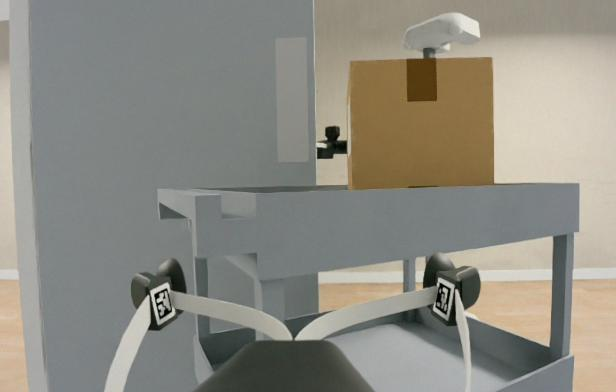

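Request:
move(blocking=false, cameras=[], r2={"base":{"strafe_m":-0.08}})

Request:
wait(seconds=3, cameras=[])

Request:
move(blocking=false, cameras=[], r2={"joints":{"arm_m":0.40},"pace":"slow","contact_limits":{"arm_m":0.7}})

Request:
wait(seconds=8, cameras=["r2_head_camera","r2_wrist_camera","r1_head_camera"])

Scene clock: 2355.43 s.
move: r2 moving
r1: as last shown
r1.base_tilt: forward=-1.6 right=+1.3
r1.lidar_m: 0.72 0.73 1.02 3.77 4.25 3.21 1.65 1.36 1.34 1.51 1.55 1.21
r1.servo_current: wrist_yaw_rad=98(117) wrist_pitch_rad=46(52) wrist_roll_rad=52(65) gripper_m=59(65)
r1.contact_limits: arm_m 0; translate_m 1
r1.wrist_depth_mm: 176 198 218 306 387 504 - / 173 198 219 303 384 525 - / 176 198 219 303 387 521 - / 176 198 219 301 384 492 - / 178 198 218 303 379 492 891 / 172 197 180 178 382 512 - / 179 158 180 178 155 - -
r2.base_odometry: x=-0.783 y=-3.582 heading=+2.555
r2.turned_by_wheels: +0.000
r2.turned_by_imu: +0.000
r2.base_tilt: forward=-0.7 right=+0.1
r2.lidar_m: 0.73 1.66 1.04 1.00 1.04 1.28 1.22 1.28 1.81 4.81 4.89 0.92
r2.base_status: strafe_m moving
r2.joint_positions: lift_m=+0.645 arm_m=+0.150 wrist_yaw_rad=-0.001 wrist_pitch_rad=+0.003 wrist_roll_rad=+0.002 gripper_m=+0.141
r2.joint_status: not commanded
r2.measured_speeds: translate_m=+0.001 strafe_m=-0.140 rotate_rad=-0.003 lift_m=+0.000 arm_m=+0.000 wrist_yaw_rad=+0.000 wrist_pitch_rad=+0.000 wrist_roll_rad=+0.000
r2.motor_effort: lift_m=+15(15) arm_m=-7(7) wheel_0=+10(10) wheel_1=-10(11) wheel_2=-1(1)
r2.servo_current: wrist_yaw_rad=46(52) wrist_pitch_rad=39(46) wrist_roll_rad=39(59) gripper_m=52(52)
r2.hand_pose: x=+0.6094 y=-0.0877 z=+0.8225 quat_wxyz=(+1.000, +0.001, +0.001, +0.000) (m; r2's base frame)
r2.wrist_depth_mm: - - - - - - - / - - - 1205 597 - - / - - - 1182 603 - - / - - 384 427 496 580 - / - - 375 421 480 - - / - 189 389 166 211 204 - / - - - - - - 1537
pictures: none
No camera images: "cameras" was empty.

Scene clock: 2356.27 s.
earlier move: r2 done
r1.base_odometry: x=-2.362 y=+1.180 heading=+0.472
r1.turned_by_wheels: +0.000
r1.turned_by_imu: +0.000
r1.base_tilt: forward=-1.5 right=+1.2
r1.lidar_m: 0.73 0.74 1.01 3.74 4.26 3.22 1.64 1.37 1.34 1.51 1.55 1.20
r1.base_status: not commanded
r1.joint_positions: lift_m=+0.830 arm_m=+0.351 wrist_yaw_rad=+0.016 wrist_pitch_rad=+0.002 wrist_roll_rad=+0.000 gripper_m=-0.029
r1.joint_status: not commanded
r1.measured_speeds: all 0
r1.motor_effort: lift_m=+24(24) arm_m=-4(4) wheel_0=+18(19) wheel_1=+5(5) wheel_2=+12(12)
r1.servo_current: wrist_yaw_rad=104(117) wrist_pitch_rad=46(52) wrist_roll_rad=46(65) gripper_m=65(65)
r1.contact_limits: arm_m 0; translate_m 1
r1.hand_pose: x=+0.8117 y=-0.0828 z=+1.0074 quat_wxyz=(+1.000, +0.000, +0.001, +0.008) (m; r1's base frame)
r1.wrist_depth_mm: 176 198 217 307 387 504 - / 173 198 219 301 382 525 - / 177 198 219 301 382 525 - / 176 198 219 303 382 496 - / 177 198 218 301 379 492 878 / 172 197 180 178 382 521 - / 179 157 179 178 155 - -
r2.base_odometry: x=-0.759 y=-3.545 heading=+2.555
r2.turned_by_wheels: +0.000
r2.turned_by_imu: +0.000
r2.base_tilt: forward=-0.7 right=+0.1
r2.lidar_m: 0.73 1.18 1.10 1.04 1.11 1.28 1.23 1.30 1.80 4.76 4.90 0.95
r2.base_status: done
r2.joint_positions: lift_m=+0.645 arm_m=+0.150 wrist_yaw_rad=-0.001 wrist_pitch_rad=+0.003 wrist_roll_rad=+0.002 gripper_m=+0.141
r2.joint_status: not commanded
r2.measured_speeds: all 0
r2.motor_effort: lift_m=+15(15) arm_m=-6(7) wheel_0=+2(10) wheel_1=-2(11) wheel_2=+0(1)
r2.servo_current: wrist_yaw_rad=52(52) wrist_pitch_rad=46(46) wrist_roll_rad=52(59) gripper_m=52(52)
r2.hand_pose: x=+0.6094 y=-0.0877 z=+0.8225 quat_wxyz=(+1.000, +0.001, +0.001, +0.000) (m; r2's base frame)
r2.wrist_depth_mm: - - - - - - - / - - - 609 603 - - / - - - 615 603 - - / - 387 394 462 525 603 - / - 364 399 455 1025 668 - / - 191 196 1205 212 204 - / - - 397 - - - 1756
wait: 0.83 of 3 s (r2 has come to rest)
pictures: none
No camera images: "cameras" was empty.

Scene clock: 2356.77 s.
move: r2 moving
r1: as last shown
r1.base_tilt: forward=-1.6 right=+1.2
r1.lidar_m: 0.73 0.72 1.01 3.75 4.26 3.20 1.69 1.37 1.36 1.52 1.55 1.19
r1.motor_effort: lift_m=+24(24) arm_m=-4(4) wheel_0=+18(18) wheel_1=+5(5) wheel_2=+12(12)
r1.servo_current: wrist_yaw_rad=91(111) wrist_pitch_rad=39(52) wrist_roll_rad=39(59) gripper_m=59(59)
r1.contact_limits: arm_m 0; translate_m 1
r1.wrist_depth_mm: 176 198 219 304 387 500 - / 173 198 219 306 382 530 - / 177 198 218 301 384 525 - / 176 198 218 303 382 496 - / 177 197 219 301 379 492 891 / 173 197 180 177 382 521 - / 178 157 180 178 155 - -
r2.base_odometry: x=-0.759 y=-3.545 heading=+2.555
r2.turned_by_wheels: +0.000
r2.turned_by_imu: +0.000
r2.base_tilt: forward=-0.7 right=+0.1
r2.lidar_m: 0.72 1.14 1.10 1.04 1.10 1.28 1.23 1.29 1.79 4.74 4.90 0.93
r2.base_status: not commanded
r2.joint_positions: lift_m=+0.645 arm_m=+0.162 wrist_yaw_rad=-0.001 wrist_pitch_rad=+0.003 wrist_roll_rad=+0.002 gripper_m=+0.141
r2.joint_status: arm_m moving
r2.measured_speeds: translate_m=+0.000 strafe_m=+0.000 rotate_rad=+0.000 lift_m=+0.000 arm_m=+0.049 wrist_yaw_rad=+0.000 wrist_pitch_rad=+0.000 wrist_roll_rad=+0.000
r2.motor_effort: lift_m=+15(15) arm_m=+7(10) wheel_0=+2(3) wheel_1=-2(2) wheel_2=+0(1)
r2.servo_current: wrist_yaw_rad=46(52) wrist_pitch_rad=39(46) wrist_roll_rad=46(59) gripper_m=59(59)
r2.contact_limits: arm_m 0.7
r2.hand_pose: x=+0.6217 y=-0.0877 z=+0.8225 quat_wxyz=(+1.000, +0.001, +0.001, +0.000) (m; r2's base frame)
r2.wrist_depth_mm: - - - - - - - / - - - 603 585 - - / - - - 597 597 - - / - 382 389 455 525 591 - / - 355 392 442 1008 640 - / - 190 190 1205 211 640 - / - - 389 - - - 1708
pictures: none
No camera images: "cameras" was empty.

Scene clock: 2360.03 s.
earlier move: r2 done
r1.base_odometry: x=-2.362 y=+1.180 heading=+0.472
r1.turned_by_wheels: +0.000
r1.turned_by_imu: +0.000
r1.base_tilt: forward=-1.6 right=+1.2
r1.lidar_m: 0.74 0.67 1.02 3.74 4.25 3.21 1.65 1.35 1.35 1.53 1.55 1.17
r1.base_status: not commanded
r1.joint_positions: lift_m=+0.830 arm_m=+0.351 wrist_yaw_rad=+0.016 wrist_pitch_rad=+0.002 wrist_roll_rad=+0.000 gripper_m=-0.029
r1.joint_status: not commanded
r1.measured_speeds: all 0
r1.motor_effort: lift_m=+24(24) arm_m=-4(4) wheel_0=+19(19) wheel_1=+5(5) wheel_2=+12(12)
r1.servo_current: wrist_yaw_rad=91(117) wrist_pitch_rad=39(52) wrist_roll_rad=59(65) gripper_m=59(65)
r1.contact_limits: arm_m 0; translate_m 1
r1.hand_pose: x=+0.8117 y=-0.0828 z=+1.0074 quat_wxyz=(+1.000, +0.000, +0.001, +0.008) (m; r1's base frame)
r1.wrist_depth_mm: 176 198 218 303 387 500 - / 173 198 218 304 384 530 - / 177 198 218 304 384 521 - / 176 198 218 303 379 492 - / 177 197 217 303 384 492 891 / 172 197 180 178 382 525 - / 179 158 180 178 155 - -
r2.base_odometry: x=-0.759 y=-3.545 heading=+2.555
r2.turned_by_wheels: +0.000
r2.turned_by_imu: +0.000
r2.base_tilt: forward=-0.7 right=+0.1
r2.lidar_m: 0.80 1.19 1.08 1.05 1.11 1.28 1.21 1.30 1.79 4.76 4.88 1.09
r2.base_status: not commanded
r2.joint_positions: lift_m=+0.645 arm_m=+0.400 wrist_yaw_rad=-0.001 wrist_pitch_rad=+0.003 wrist_roll_rad=+0.002 gripper_m=+0.141
r2.joint_status: all done
r2.measured_speeds: all 0
r2.motor_effort: lift_m=+15(15) arm_m=+8(15) wheel_0=+3(3) wheel_1=-1(2) wheel_2=-1(3)
r2.servo_current: wrist_yaw_rad=39(59) wrist_pitch_rad=46(46) wrist_roll_rad=46(59) gripper_m=59(59)
r2.contact_limits: arm_m 0.7
r2.hand_pose: x=+0.8590 y=-0.0877 z=+0.8225 quat_wxyz=(+1.000, +0.001, +0.001, +0.000) (m; r2's base frame)
r2.wrist_depth_mm: - - 946 433 421 - - / - - 946 430 424 - - / - - 976 433 424 - - / 218 235 259 306 349 389 455 / 216 231 260 290 330 379 473 / 213 205 216 160 191 1537 - / 224 - - - - 1576 484
wait: 3.27 of 8 s (r2 has come to rest)
pictures: r1_head_camera, r2_head_camera, r2_wrist_camera
Images, in order (width x height): r1_head_camera 420x560, r2_head_camera 420x560, r2_wrist_camera 616x392.

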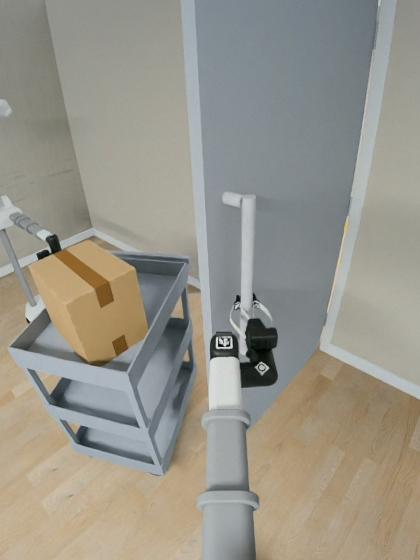

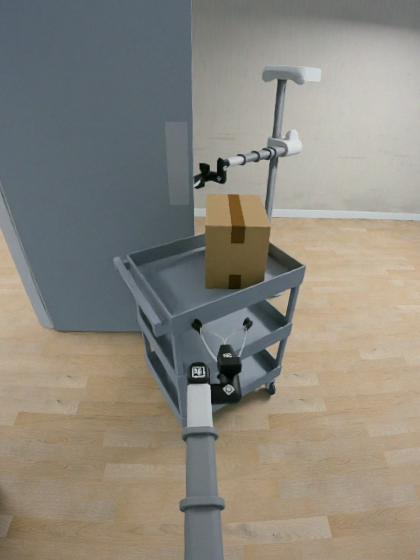

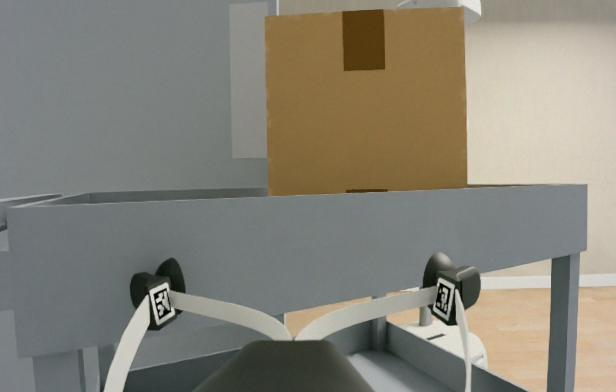

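Request:
move(blocking=false, cameras=[], r2={"joints":{"arm_m":0.52},"pace":"slow","contact_limits":{"arm_m":0.7}})

Request:
wait(seconds=8, cameras=["r2_head_camera","r2_wrist_camera","r2_head_left_camera"])

Scene clock: 2368.00 s.
move: r2 moving
r1: as last shown
r1.lidar_m: 0.72 0.67 1.01 3.74 4.23 3.22 1.66 1.35 1.37 1.50 1.56 1.20
r1.motor_effort: lift_m=+24(24) arm_m=-4(4) wheel_0=+18(19) wheel_1=+5(5) wheel_2=+12(12)
r1.servo_current: wrist_yaw_rad=91(104) wrist_pitch_rad=39(46) wrist_roll_rad=33(59) gripper_m=59(65)
r1.contact_limits: arm_m 0; translate_m 1
r1.wrist_depth_mm: 177 198 218 304 387 500 - / 173 198 219 303 384 525 - / 177 198 219 303 382 525 - / 177 198 218 303 384 492 - / 177 198 218 303 384 492 - / 172 196 180 178 379 525 - / 179 157 180 178 156 - -
r2.base_odometry: x=-0.759 y=-3.545 heading=+2.555
r2.turned_by_wheels: +0.000
r2.turned_by_imu: +0.000
r2.base_tilt: forward=-0.7 right=+0.1
r2.lidar_m: 0.83 1.15 1.08 1.05 1.13 1.27 1.21 1.29 1.82 4.73 4.86 1.07
r2.base_status: not commanded
r2.joint_positions: lift_m=+0.645 arm_m=+0.412 wrist_yaw_rad=-0.001 wrist_pitch_rad=+0.003 wrist_roll_rad=+0.002 gripper_m=+0.141
r2.joint_status: arm_m moving
r2.measured_speeds: translate_m=+0.000 strafe_m=+0.000 rotate_rad=+0.000 lift_m=+0.000 arm_m=+0.048 wrist_yaw_rad=+0.000 wrist_pitch_rad=+0.000 wrist_roll_rad=+0.000
r2.motor_effort: lift_m=+15(15) arm_m=+9(12) wheel_0=+2(3) wheel_1=-1(1) wheel_2=-1(1)
r2.servo_current: wrist_yaw_rad=39(52) wrist_pitch_rad=46(46) wrist_roll_rad=39(46) gripper_m=52(52)
r2.contact_limits: arm_m 0.7
r2.hand_pose: x=+0.8716 y=-0.0877 z=+0.8225 quat_wxyz=(+1.000, +0.001, +0.001, +0.000) (m; r2's base frame)
r2.wrist_depth_mm: - - 931 430 418 - - / - - 946 430 421 - - / - - 946 430 427 - - / 218 233 258 304 345 389 452 / 215 231 259 290 329 379 469 / 213 200 249 160 191 1576 - / 221 - - - - 1464 477
pictures: none
No camera images: "cameras" was empty.

Scene clock: 2369.97 s.
earlier move: r2 done
r1.base_odometry: x=-2.362 y=+1.180 heading=+0.472
r1.turned_by_wheels: +0.000
r1.turned_by_imu: +0.000
r1.base_tilt: forward=-1.6 right=+1.2
r1.lidar_m: 0.64 0.60 3.36 3.75 4.25 3.24 1.65 1.37 1.35 1.50 1.54 1.19
r1.base_status: not commanded
r1.joint_positions: lift_m=+0.830 arm_m=+0.351 wrist_yaw_rad=+0.016 wrist_pitch_rad=+0.002 wrist_roll_rad=+0.000 gripper_m=-0.029
r1.joint_status: not commanded
r1.measured_speeds: all 0
r1.motor_effort: lift_m=+24(24) arm_m=-4(4) wheel_0=+18(19) wheel_1=+5(5) wheel_2=+12(12)
r1.servo_current: wrist_yaw_rad=104(111) wrist_pitch_rad=39(46) wrist_roll_rad=52(65) gripper_m=59(65)
r1.contact_limits: arm_m 0; translate_m 1
r1.hand_pose: x=+0.8117 y=-0.0828 z=+1.0074 quat_wxyz=(+1.000, +0.000, +0.001, +0.008) (m; r1's base frame)
r1.wrist_depth_mm: 176 198 219 304 387 504 - / 173 198 219 304 384 530 - / 177 198 219 304 384 525 - / 177 198 218 300 382 496 - / 177 197 219 301 382 492 904 / 172 197 180 178 379 525 - / 179 157 180 177 156 - -
r2.base_odometry: x=-0.759 y=-3.545 heading=+2.555
r2.turned_by_wheels: +0.000
r2.turned_by_imu: +0.000
r2.base_tilt: forward=-0.7 right=+0.0
r2.lidar_m: 0.92 1.23 1.06 1.05 1.09 1.29 1.24 1.29 1.81 4.76 4.87 1.20
r2.base_status: not commanded
r2.joint_positions: lift_m=+0.645 arm_m=+0.520 wrist_yaw_rad=-0.001 wrist_pitch_rad=+0.003 wrist_roll_rad=+0.002 gripper_m=+0.141
r2.joint_status: all done
r2.measured_speeds: all 0
r2.motor_effort: lift_m=+15(15) arm_m=+7(14) wheel_0=+2(3) wheel_1=-1(1) wheel_2=-1(1)
r2.servo_current: wrist_yaw_rad=52(52) wrist_pitch_rad=39(46) wrist_roll_rad=52(65) gripper_m=52(59)
r2.contact_limits: arm_m 0.7
r2.hand_pose: x=+0.9790 y=-0.0877 z=+0.8225 quat_wxyz=(+1.000, +0.001, +0.001, +0.000) (m; r2's base frame)
r2.wrist_depth_mm: - - 415 413 404 - - / - - 421 415 407 - - / - - 418 418 410 - - / 216 233 274 303 357 404 - / 213 231 260 294 329 384 - / 212 204 216 160 198 - - / - - - - - 1366 1499
wait: 1.97 of 8 s (r2 has come to rest)
pictures: r2_head_camera, r2_head_left_camera, r2_wrist_camera
Images, in order (width x height): r2_head_camera 420x560, r2_head_left_camera 420x672, r2_wrist_camera 616x392.

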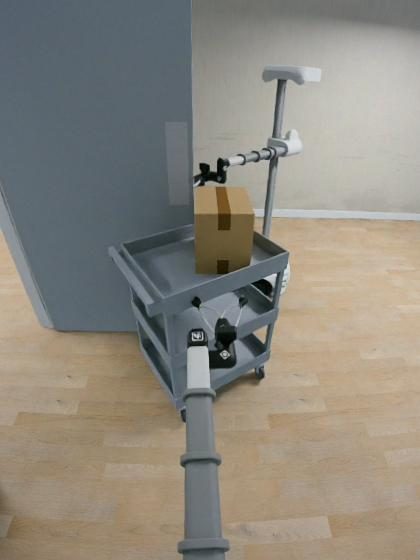

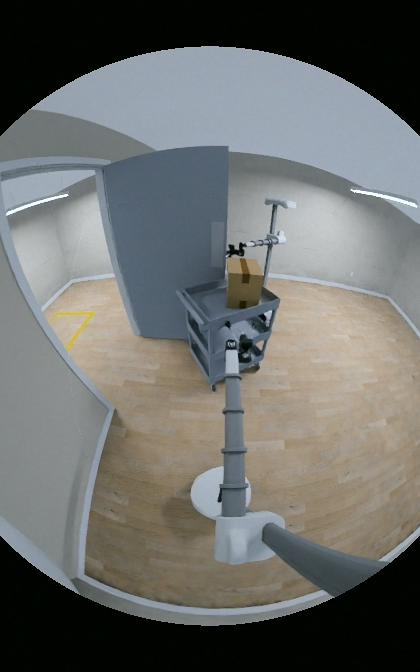

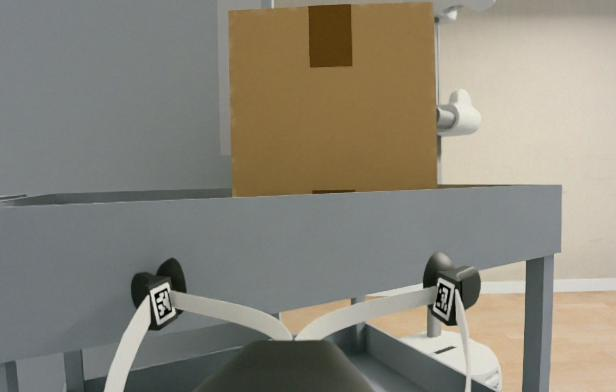

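Request:
move(blocking=false, cameras=[], r2={"base":{"translate_m":-0.15},"joints":{"arm_m":0.0}})

Request:
wait(seconds=4, cameras=[])

Request:
move(blocking=false, cameras=[], r2={"base":{"strafe_m":-1.1}})

Request:
wait(seconds=8, cameras=[])

Request:
move(blocking=false, cameras=[], r2={"base":{"rotate_rad":1.828}})

Request:
wait(seconds=5, cameras=["r2_head_camera","r2_wrist_camera"])

Scene clock: 2412.50 s.
move: r2 moving
r1: as last shown
r1.lidar_m: 0.63 0.61 3.36 3.74 4.24 3.24 1.64 1.37 1.35 1.50 1.55 1.21
r1.motor_effort: lift_m=+24(24) arm_m=-4(4) wheel_0=+18(19) wheel_1=+4(5) wheel_2=+12(12)
r1.servo_current: wrist_yaw_rad=98(98) wrist_pitch_rad=39(46) wrist_roll_rad=46(65) gripper_m=59(59)
r1.contact_limits: arm_m 0; translate_m 1
r1.wrist_depth_mm: 176 198 220 306 387 500 - / 173 198 219 304 387 530 - / 178 198 219 303 382 530 - / 176 198 217 303 382 492 - / 177 198 218 301 379 496 - / 172 198 180 177 379 525 - / 179 157 179 178 155 - -
r2.base_odometry: x=-0.733 y=-3.562 heading=+2.554
r2.turned_by_wheels: +0.000
r2.turned_by_imu: +0.000
r2.base_tilt: forward=-0.6 right=+0.1
r2.lidar_m: 0.96 1.33 1.09 1.05 1.12 1.25 1.19 1.27 1.76 4.74 4.91 1.22
r2.base_status: translate_m moving
r2.joint_positions: lift_m=+0.645 arm_m=+0.470 wrist_yaw_rad=-0.001 wrist_pitch_rad=+0.003 wrist_roll_rad=+0.002 gripper_m=+0.141
r2.joint_status: arm_m moving
r2.measured_speeds: translate_m=-0.122 strafe_m=+0.001 rotate_rad=+0.002 lift_m=+0.000 arm_m=-0.195 wrist_yaw_rad=+0.000 wrist_pitch_rad=+0.000 wrist_roll_rad=+0.000
r2.motor_effort: lift_m=+15(15) arm_m=-10(11) wheel_0=-10(10) wheel_1=-8(8) wheel_2=+12(13)
r2.servo_current: wrist_yaw_rad=39(59) wrist_pitch_rad=46(46) wrist_roll_rad=52(59) gripper_m=52(52)
r2.hand_pose: x=+0.9287 y=-0.0877 z=+0.8225 quat_wxyz=(+1.000, +0.001, +0.001, +0.000) (m; r2's base frame)
r2.wrist_depth_mm: - - 891 904 477 - - / - - 904 480 477 - - / - - 917 484 480 - - / 272 289 327 375 427 492 - / 265 286 322 362 415 496 - / 268 200 176 917 904 535 - / 276 - - - - 1430 1708
pictures: none
No camera images: "cameras" was empty.

Scene clock: 2414.60 s.
earlier move: r2 done
r1.base_odometry: x=-2.362 y=+1.180 heading=+0.472
r1.turned_by_wheels: +0.000
r1.turned_by_imu: +0.000
r1.base_tilt: forward=-1.6 right=+1.2
r1.lidar_m: 0.62 0.62 3.36 3.73 4.27 3.20 1.68 1.37 1.34 1.50 1.54 1.18
r1.base_status: not commanded
r1.joint_positions: lift_m=+0.830 arm_m=+0.351 wrist_yaw_rad=+0.016 wrist_pitch_rad=+0.002 wrist_roll_rad=+0.000 gripper_m=-0.029
r1.joint_status: not commanded
r1.measured_speeds: all 0
r1.motor_effort: lift_m=+24(24) arm_m=-4(4) wheel_0=+18(19) wheel_1=+5(5) wheel_2=+12(12)
r1.servo_current: wrist_yaw_rad=91(117) wrist_pitch_rad=39(52) wrist_roll_rad=39(65) gripper_m=52(65)
r1.contact_limits: arm_m 0; translate_m 1
r1.hand_pose: x=+0.8117 y=-0.0828 z=+1.0074 quat_wxyz=(+1.000, +0.000, +0.001, +0.008) (m; r1's base frame)
r1.wrist_depth_mm: 177 198 218 306 387 504 - / 173 198 219 304 382 530 - / 177 198 219 304 382 521 - / 177 198 218 301 384 492 - / 178 198 219 303 379 492 891 / 173 196 179 178 379 521 - / 179 157 180 177 155 - -
r2.base_odometry: x=-0.634 y=-3.628 heading=+2.554
r2.turned_by_wheels: +0.000
r2.turned_by_imu: +0.000
r2.base_tilt: forward=-0.6 right=+0.0
r2.lidar_m: 1.06 1.83 1.12 1.07 1.10 1.13 1.08 1.14 1.59 4.65 4.96 1.43
r2.base_status: done
r2.joint_positions: lift_m=+0.645 arm_m=+0.000 wrist_yaw_rad=-0.001 wrist_pitch_rad=+0.003 wrist_roll_rad=+0.002 gripper_m=+0.141
r2.joint_status: all done
r2.measured_speeds: all 0
r2.motor_effort: lift_m=+15(15) arm_m=-7(11) wheel_0=-4(10) wheel_1=-4(9) wheel_2=+4(13)
r2.servo_current: wrist_yaw_rad=46(59) wrist_pitch_rad=46(46) wrist_roll_rad=39(59) gripper_m=52(59)
r2.hand_pose: x=+0.4594 y=-0.0877 z=+0.8225 quat_wxyz=(+1.000, +0.001, +0.001, +0.000) (m; r2's base frame)
r2.wrist_depth_mm: - - - - - - - / - - - - - - - / - - - 1078 - - - / - - 866 1078 - - - / - - - - - - - / - 189 191 157 191 - - / 1708 - 1229 - - 1661 1708
wait: 2.10 of 4 s (r2 has come to rest)
pictures: none
No camera images: "cameras" was empty.

Scene clock: 2415.10 s.
move: r2 moving
r1: as last shown
r1.base_tilt: forward=-1.6 right=+1.3
r1.lidar_m: 0.60 0.61 3.37 3.74 4.25 3.23 1.65 1.37 1.35 1.51 1.52 1.18
r1.motor_effort: lift_m=+24(24) arm_m=-4(4) wheel_0=+18(19) wheel_1=+4(5) wheel_2=+12(12)
r1.servo_current: wrist_yaw_rad=85(104) wrist_pitch_rad=33(46) wrist_roll_rad=33(59) gripper_m=59(65)
r1.contact_limits: arm_m 0; translate_m 1
r1.wrist_depth_mm: 176 198 218 303 389 500 - / 174 198 220 304 384 525 - / 177 199 218 303 384 521 - / 176 197 219 303 384 492 - / 177 198 218 301 382 488 904 / 172 196 180 177 379 525 - / 179 158 179 178 155 - -
r2.base_odometry: x=-0.614 y=-3.598 heading=+2.554
r2.turned_by_wheels: +0.000
r2.turned_by_imu: +0.000
r2.base_tilt: forward=-0.7 right=+0.0
r2.lidar_m: 1.05 1.41 1.14 1.08 1.16 1.13 1.08 1.12 1.60 4.65 4.92 2.14
r2.base_status: strafe_m moving
r2.joint_positions: lift_m=+0.645 arm_m=+0.000 wrist_yaw_rad=-0.001 wrist_pitch_rad=+0.003 wrist_roll_rad=+0.002 gripper_m=+0.141
r2.joint_status: not commanded
r2.measured_speeds: translate_m=+0.001 strafe_m=-0.142 rotate_rad=-0.005 lift_m=+0.000 arm_m=+0.000 wrist_yaw_rad=+0.000 wrist_pitch_rad=+0.000 wrist_roll_rad=+0.000
r2.motor_effort: lift_m=+15(15) arm_m=-7(7) wheel_0=+13(13) wheel_1=-10(12) wheel_2=+0(3)
r2.servo_current: wrist_yaw_rad=46(52) wrist_pitch_rad=39(46) wrist_roll_rad=39(59) gripper_m=52(52)
r2.hand_pose: x=+0.4594 y=-0.0877 z=+0.8225 quat_wxyz=(+1.000, +0.001, +0.001, +0.000) (m; r2's base frame)
r2.wrist_depth_mm: - - - - - - - / - - - - - - - / - - - 1060 - - - / - - - 1060 - - - / - - - - - - - / - 189 191 160 198 - - / 1756 - 1255 - - 1708 1756
pictures: none
No camera images: "cameras" was empty.

Scene clock: 2419.60 s.
earlier move: r2 done
r1.base_odometry: x=-2.362 y=+1.180 heading=+0.472
r1.turned_by_wheels: +0.000
r1.turned_by_imu: +0.000
r1.base_tilt: forward=-1.6 right=+1.2
r1.lidar_m: 0.63 0.62 1.88 3.75 4.25 3.19 1.67 1.36 1.35 1.51 1.53 1.18
r1.base_status: not commanded
r1.joint_positions: lift_m=+0.830 arm_m=+0.351 wrist_yaw_rad=+0.016 wrist_pitch_rad=+0.002 wrist_roll_rad=+0.000 gripper_m=-0.029
r1.joint_status: not commanded
r1.measured_speeds: all 0
r1.motor_effort: lift_m=+24(24) arm_m=-4(4) wheel_0=+18(19) wheel_1=+5(5) wheel_2=+12(12)
r1.servo_current: wrist_yaw_rad=98(111) wrist_pitch_rad=39(52) wrist_roll_rad=52(72) gripper_m=65(65)
r1.contact_limits: arm_m 0; translate_m 1
r1.hand_pose: x=+0.8117 y=-0.0828 z=+1.0074 quat_wxyz=(+1.000, +0.000, +0.001, +0.008) (m; r1's base frame)
r1.wrist_depth_mm: 176 198 218 304 384 504 - / 173 198 219 303 382 530 - / 176 198 218 304 382 525 - / 176 198 218 301 382 496 - / 177 198 217 301 384 488 878 / 172 197 179 178 379 525 - / 179 157 180 177 155 - -
r2.base_odometry: x=-0.025 y=-2.713 heading=+2.554
r2.turned_by_wheels: +0.000
r2.turned_by_imu: +0.001
r2.base_tilt: forward=-0.7 right=+0.1
r2.lidar_m: 2.14 1.51 1.61 2.15 1.56 1.14 1.11 1.17 1.63 3.64 3.84 3.77
r2.base_status: done
r2.joint_positions: lift_m=+0.645 arm_m=+0.000 wrist_yaw_rad=-0.001 wrist_pitch_rad=+0.003 wrist_roll_rad=+0.002 gripper_m=+0.141
r2.joint_status: not commanded
r2.measured_speeds: all 0
r2.motor_effort: lift_m=+15(15) arm_m=-7(7) wheel_0=+2(13) wheel_1=-1(12) wheel_2=+0(3)
r2.servo_current: wrist_yaw_rad=52(65) wrist_pitch_rad=39(52) wrist_roll_rad=52(59) gripper_m=52(59)
r2.hand_pose: x=+0.4594 y=-0.0877 z=+0.8225 quat_wxyz=(+1.000, +0.001, +0.001, +0.000) (m; r2's base frame)
r2.wrist_depth_mm: - - - - - - - / - - - - - - - / 1366 - - - - - - / 1229 - - - - - - / - - - - - - - / - - 1921 - - - - / - 1708 1756 - 1863 1661 1708
wait: 4.50 of 8 s (r2 has come to rest)
pictures: none
No camera images: "cameras" was empty.

Scene clock: 2420.10 s.
move: r2 moving
r1: as last shown
r1.lidar_m: 0.62 0.62 1.87 3.73 4.24 3.24 1.67 1.36 1.34 1.52 1.54 1.17
r1.motor_effort: lift_m=+24(24) arm_m=-4(4) wheel_0=+19(19) wheel_1=+5(5) wheel_2=+12(12)
r1.servo_current: wrist_yaw_rad=78(98) wrist_pitch_rad=39(46) wrist_roll_rad=46(52) gripper_m=59(65)
r1.contact_limits: arm_m 0; translate_m 1
r1.wrist_depth_mm: 176 197 218 304 387 500 - / 173 198 219 304 384 525 - / 177 198 218 301 384 530 - / 177 198 219 303 382 496 - / 177 198 217 303 382 496 - / 172 197 180 177 382 525 - / 179 157 180 178 155 - -
r2.base_odometry: x=-0.025 y=-2.713 heading=+2.806
r2.turned_by_wheels: +0.251
r2.turned_by_imu: +0.244
r2.base_tilt: forward=-0.7 right=+0.1
r2.lidar_m: 1.53 1.53 2.14 2.15 1.28 1.10 1.10 1.31 2.26 3.66 4.21 3.65
r2.base_status: rotate_rad moving
r2.joint_positions: lift_m=+0.645 arm_m=+0.000 wrist_yaw_rad=-0.001 wrist_pitch_rad=+0.003 wrist_roll_rad=+0.002 gripper_m=+0.141
r2.joint_status: not commanded
r2.measured_speeds: translate_m=+0.001 strafe_m=+0.001 rotate_rad=+0.976 lift_m=+0.000 arm_m=+0.000 wrist_yaw_rad=+0.000 wrist_pitch_rad=+0.000 wrist_roll_rad=+0.000
r2.motor_effort: lift_m=+15(15) arm_m=-7(7) wheel_0=-8(10) wheel_1=-9(10) wheel_2=-10(11)
r2.servo_current: wrist_yaw_rad=52(59) wrist_pitch_rad=46(46) wrist_roll_rad=46(59) gripper_m=52(52)
r2.hand_pose: x=+0.4594 y=-0.0877 z=+0.8225 quat_wxyz=(+1.000, +0.001, +0.001, +0.000) (m; r2's base frame)
r2.wrist_depth_mm: - - - - - - - / - - - - - - - / - 1336 - - - - - / - 1281 - - - - - / - - - - - - - / - 196 - - - - - / 1537 - 1756 - 1756 1708 1756
pictures: none
No camera images: "cameras" was empty.

Scene clock: 2421.80 s.
earlier move: r2 done
r1.base_odometry: x=-2.362 y=+1.180 heading=+0.472
r1.turned_by_wheels: +0.000
r1.turned_by_imu: +0.000
r1.base_tilt: forward=-1.6 right=+1.2
r1.lidar_m: 0.65 0.62 2.13 3.74 4.23 3.20 1.64 1.37 1.32 1.50 1.55 1.18
r1.base_status: not commanded
r1.joint_positions: lift_m=+0.830 arm_m=+0.351 wrist_yaw_rad=+0.016 wrist_pitch_rad=+0.002 wrist_roll_rad=+0.000 gripper_m=-0.029
r1.joint_status: not commanded
r1.measured_speeds: all 0
r1.motor_effort: lift_m=+24(24) arm_m=-4(4) wheel_0=+18(19) wheel_1=+5(5) wheel_2=+12(12)
r1.servo_current: wrist_yaw_rad=85(111) wrist_pitch_rad=46(52) wrist_roll_rad=39(72) gripper_m=65(65)
r1.contact_limits: arm_m 0; translate_m 1
r1.hand_pose: x=+0.8117 y=-0.0828 z=+1.0074 quat_wxyz=(+1.000, +0.000, +0.001, +0.008) (m; r1's base frame)
r1.wrist_depth_mm: 176 198 220 303 389 504 - / 173 198 219 304 384 530 - / 176 198 217 301 382 521 - / 177 198 219 303 382 492 - / 177 197 218 301 382 488 - / 172 197 180 178 379 525 - / 179 157 180 178 155 - -
r2.base_odometry: x=-0.025 y=-2.713 heading=-1.902
r2.turned_by_wheels: +1.576
r2.turned_by_imu: +1.534
r2.base_tilt: forward=-0.7 right=+0.1
r2.lidar_m: 2.13 1.29 1.11 1.10 1.32 2.25 3.65 4.16 3.64 1.51 1.51 2.15
r2.base_status: done
r2.joint_positions: lift_m=+0.645 arm_m=+0.000 wrist_yaw_rad=-0.001 wrist_pitch_rad=+0.003 wrist_roll_rad=+0.002 gripper_m=+0.141
r2.joint_status: not commanded
r2.measured_speeds: all 0
r2.motor_effort: lift_m=+15(15) arm_m=-7(7) wheel_0=-2(10) wheel_1=-4(10) wheel_2=-5(12)
r2.servo_current: wrist_yaw_rad=52(59) wrist_pitch_rad=33(46) wrist_roll_rad=46(59) gripper_m=52(59)
r2.hand_pose: x=+0.4594 y=-0.0877 z=+0.8225 quat_wxyz=(+1.000, +0.001, +0.001, +0.000) (m; r2's base frame)
r2.wrist_depth_mm: - - - - - - - / - - - - - - - / - - - - - - - / - - - - - - - / - - - - - - - / - 189 - - 187 185 - / - - 1756 - - 1618 1618
wait: 1.70 of 5 s (r2 has come to rest)
pictures: r2_head_camera, r2_wrist_camera
Images, in order (width x height): r2_head_camera 420x560, r2_wrist_camera 616x392.

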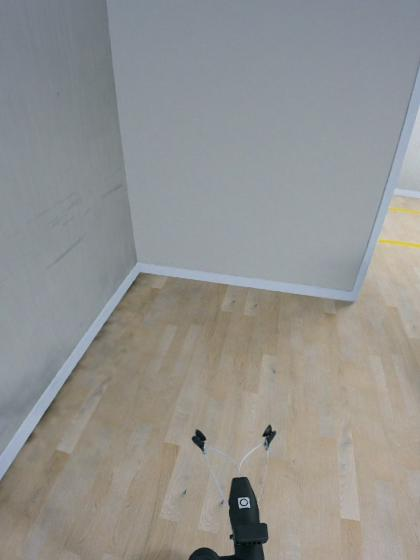

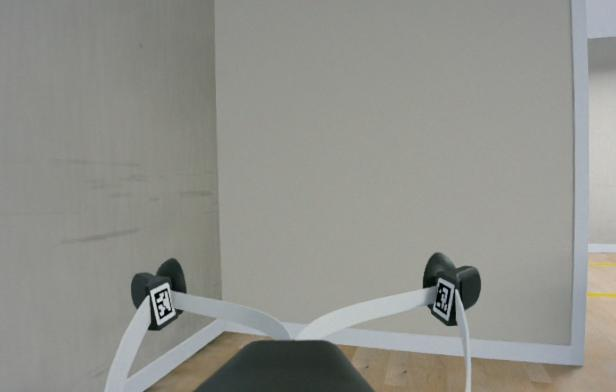

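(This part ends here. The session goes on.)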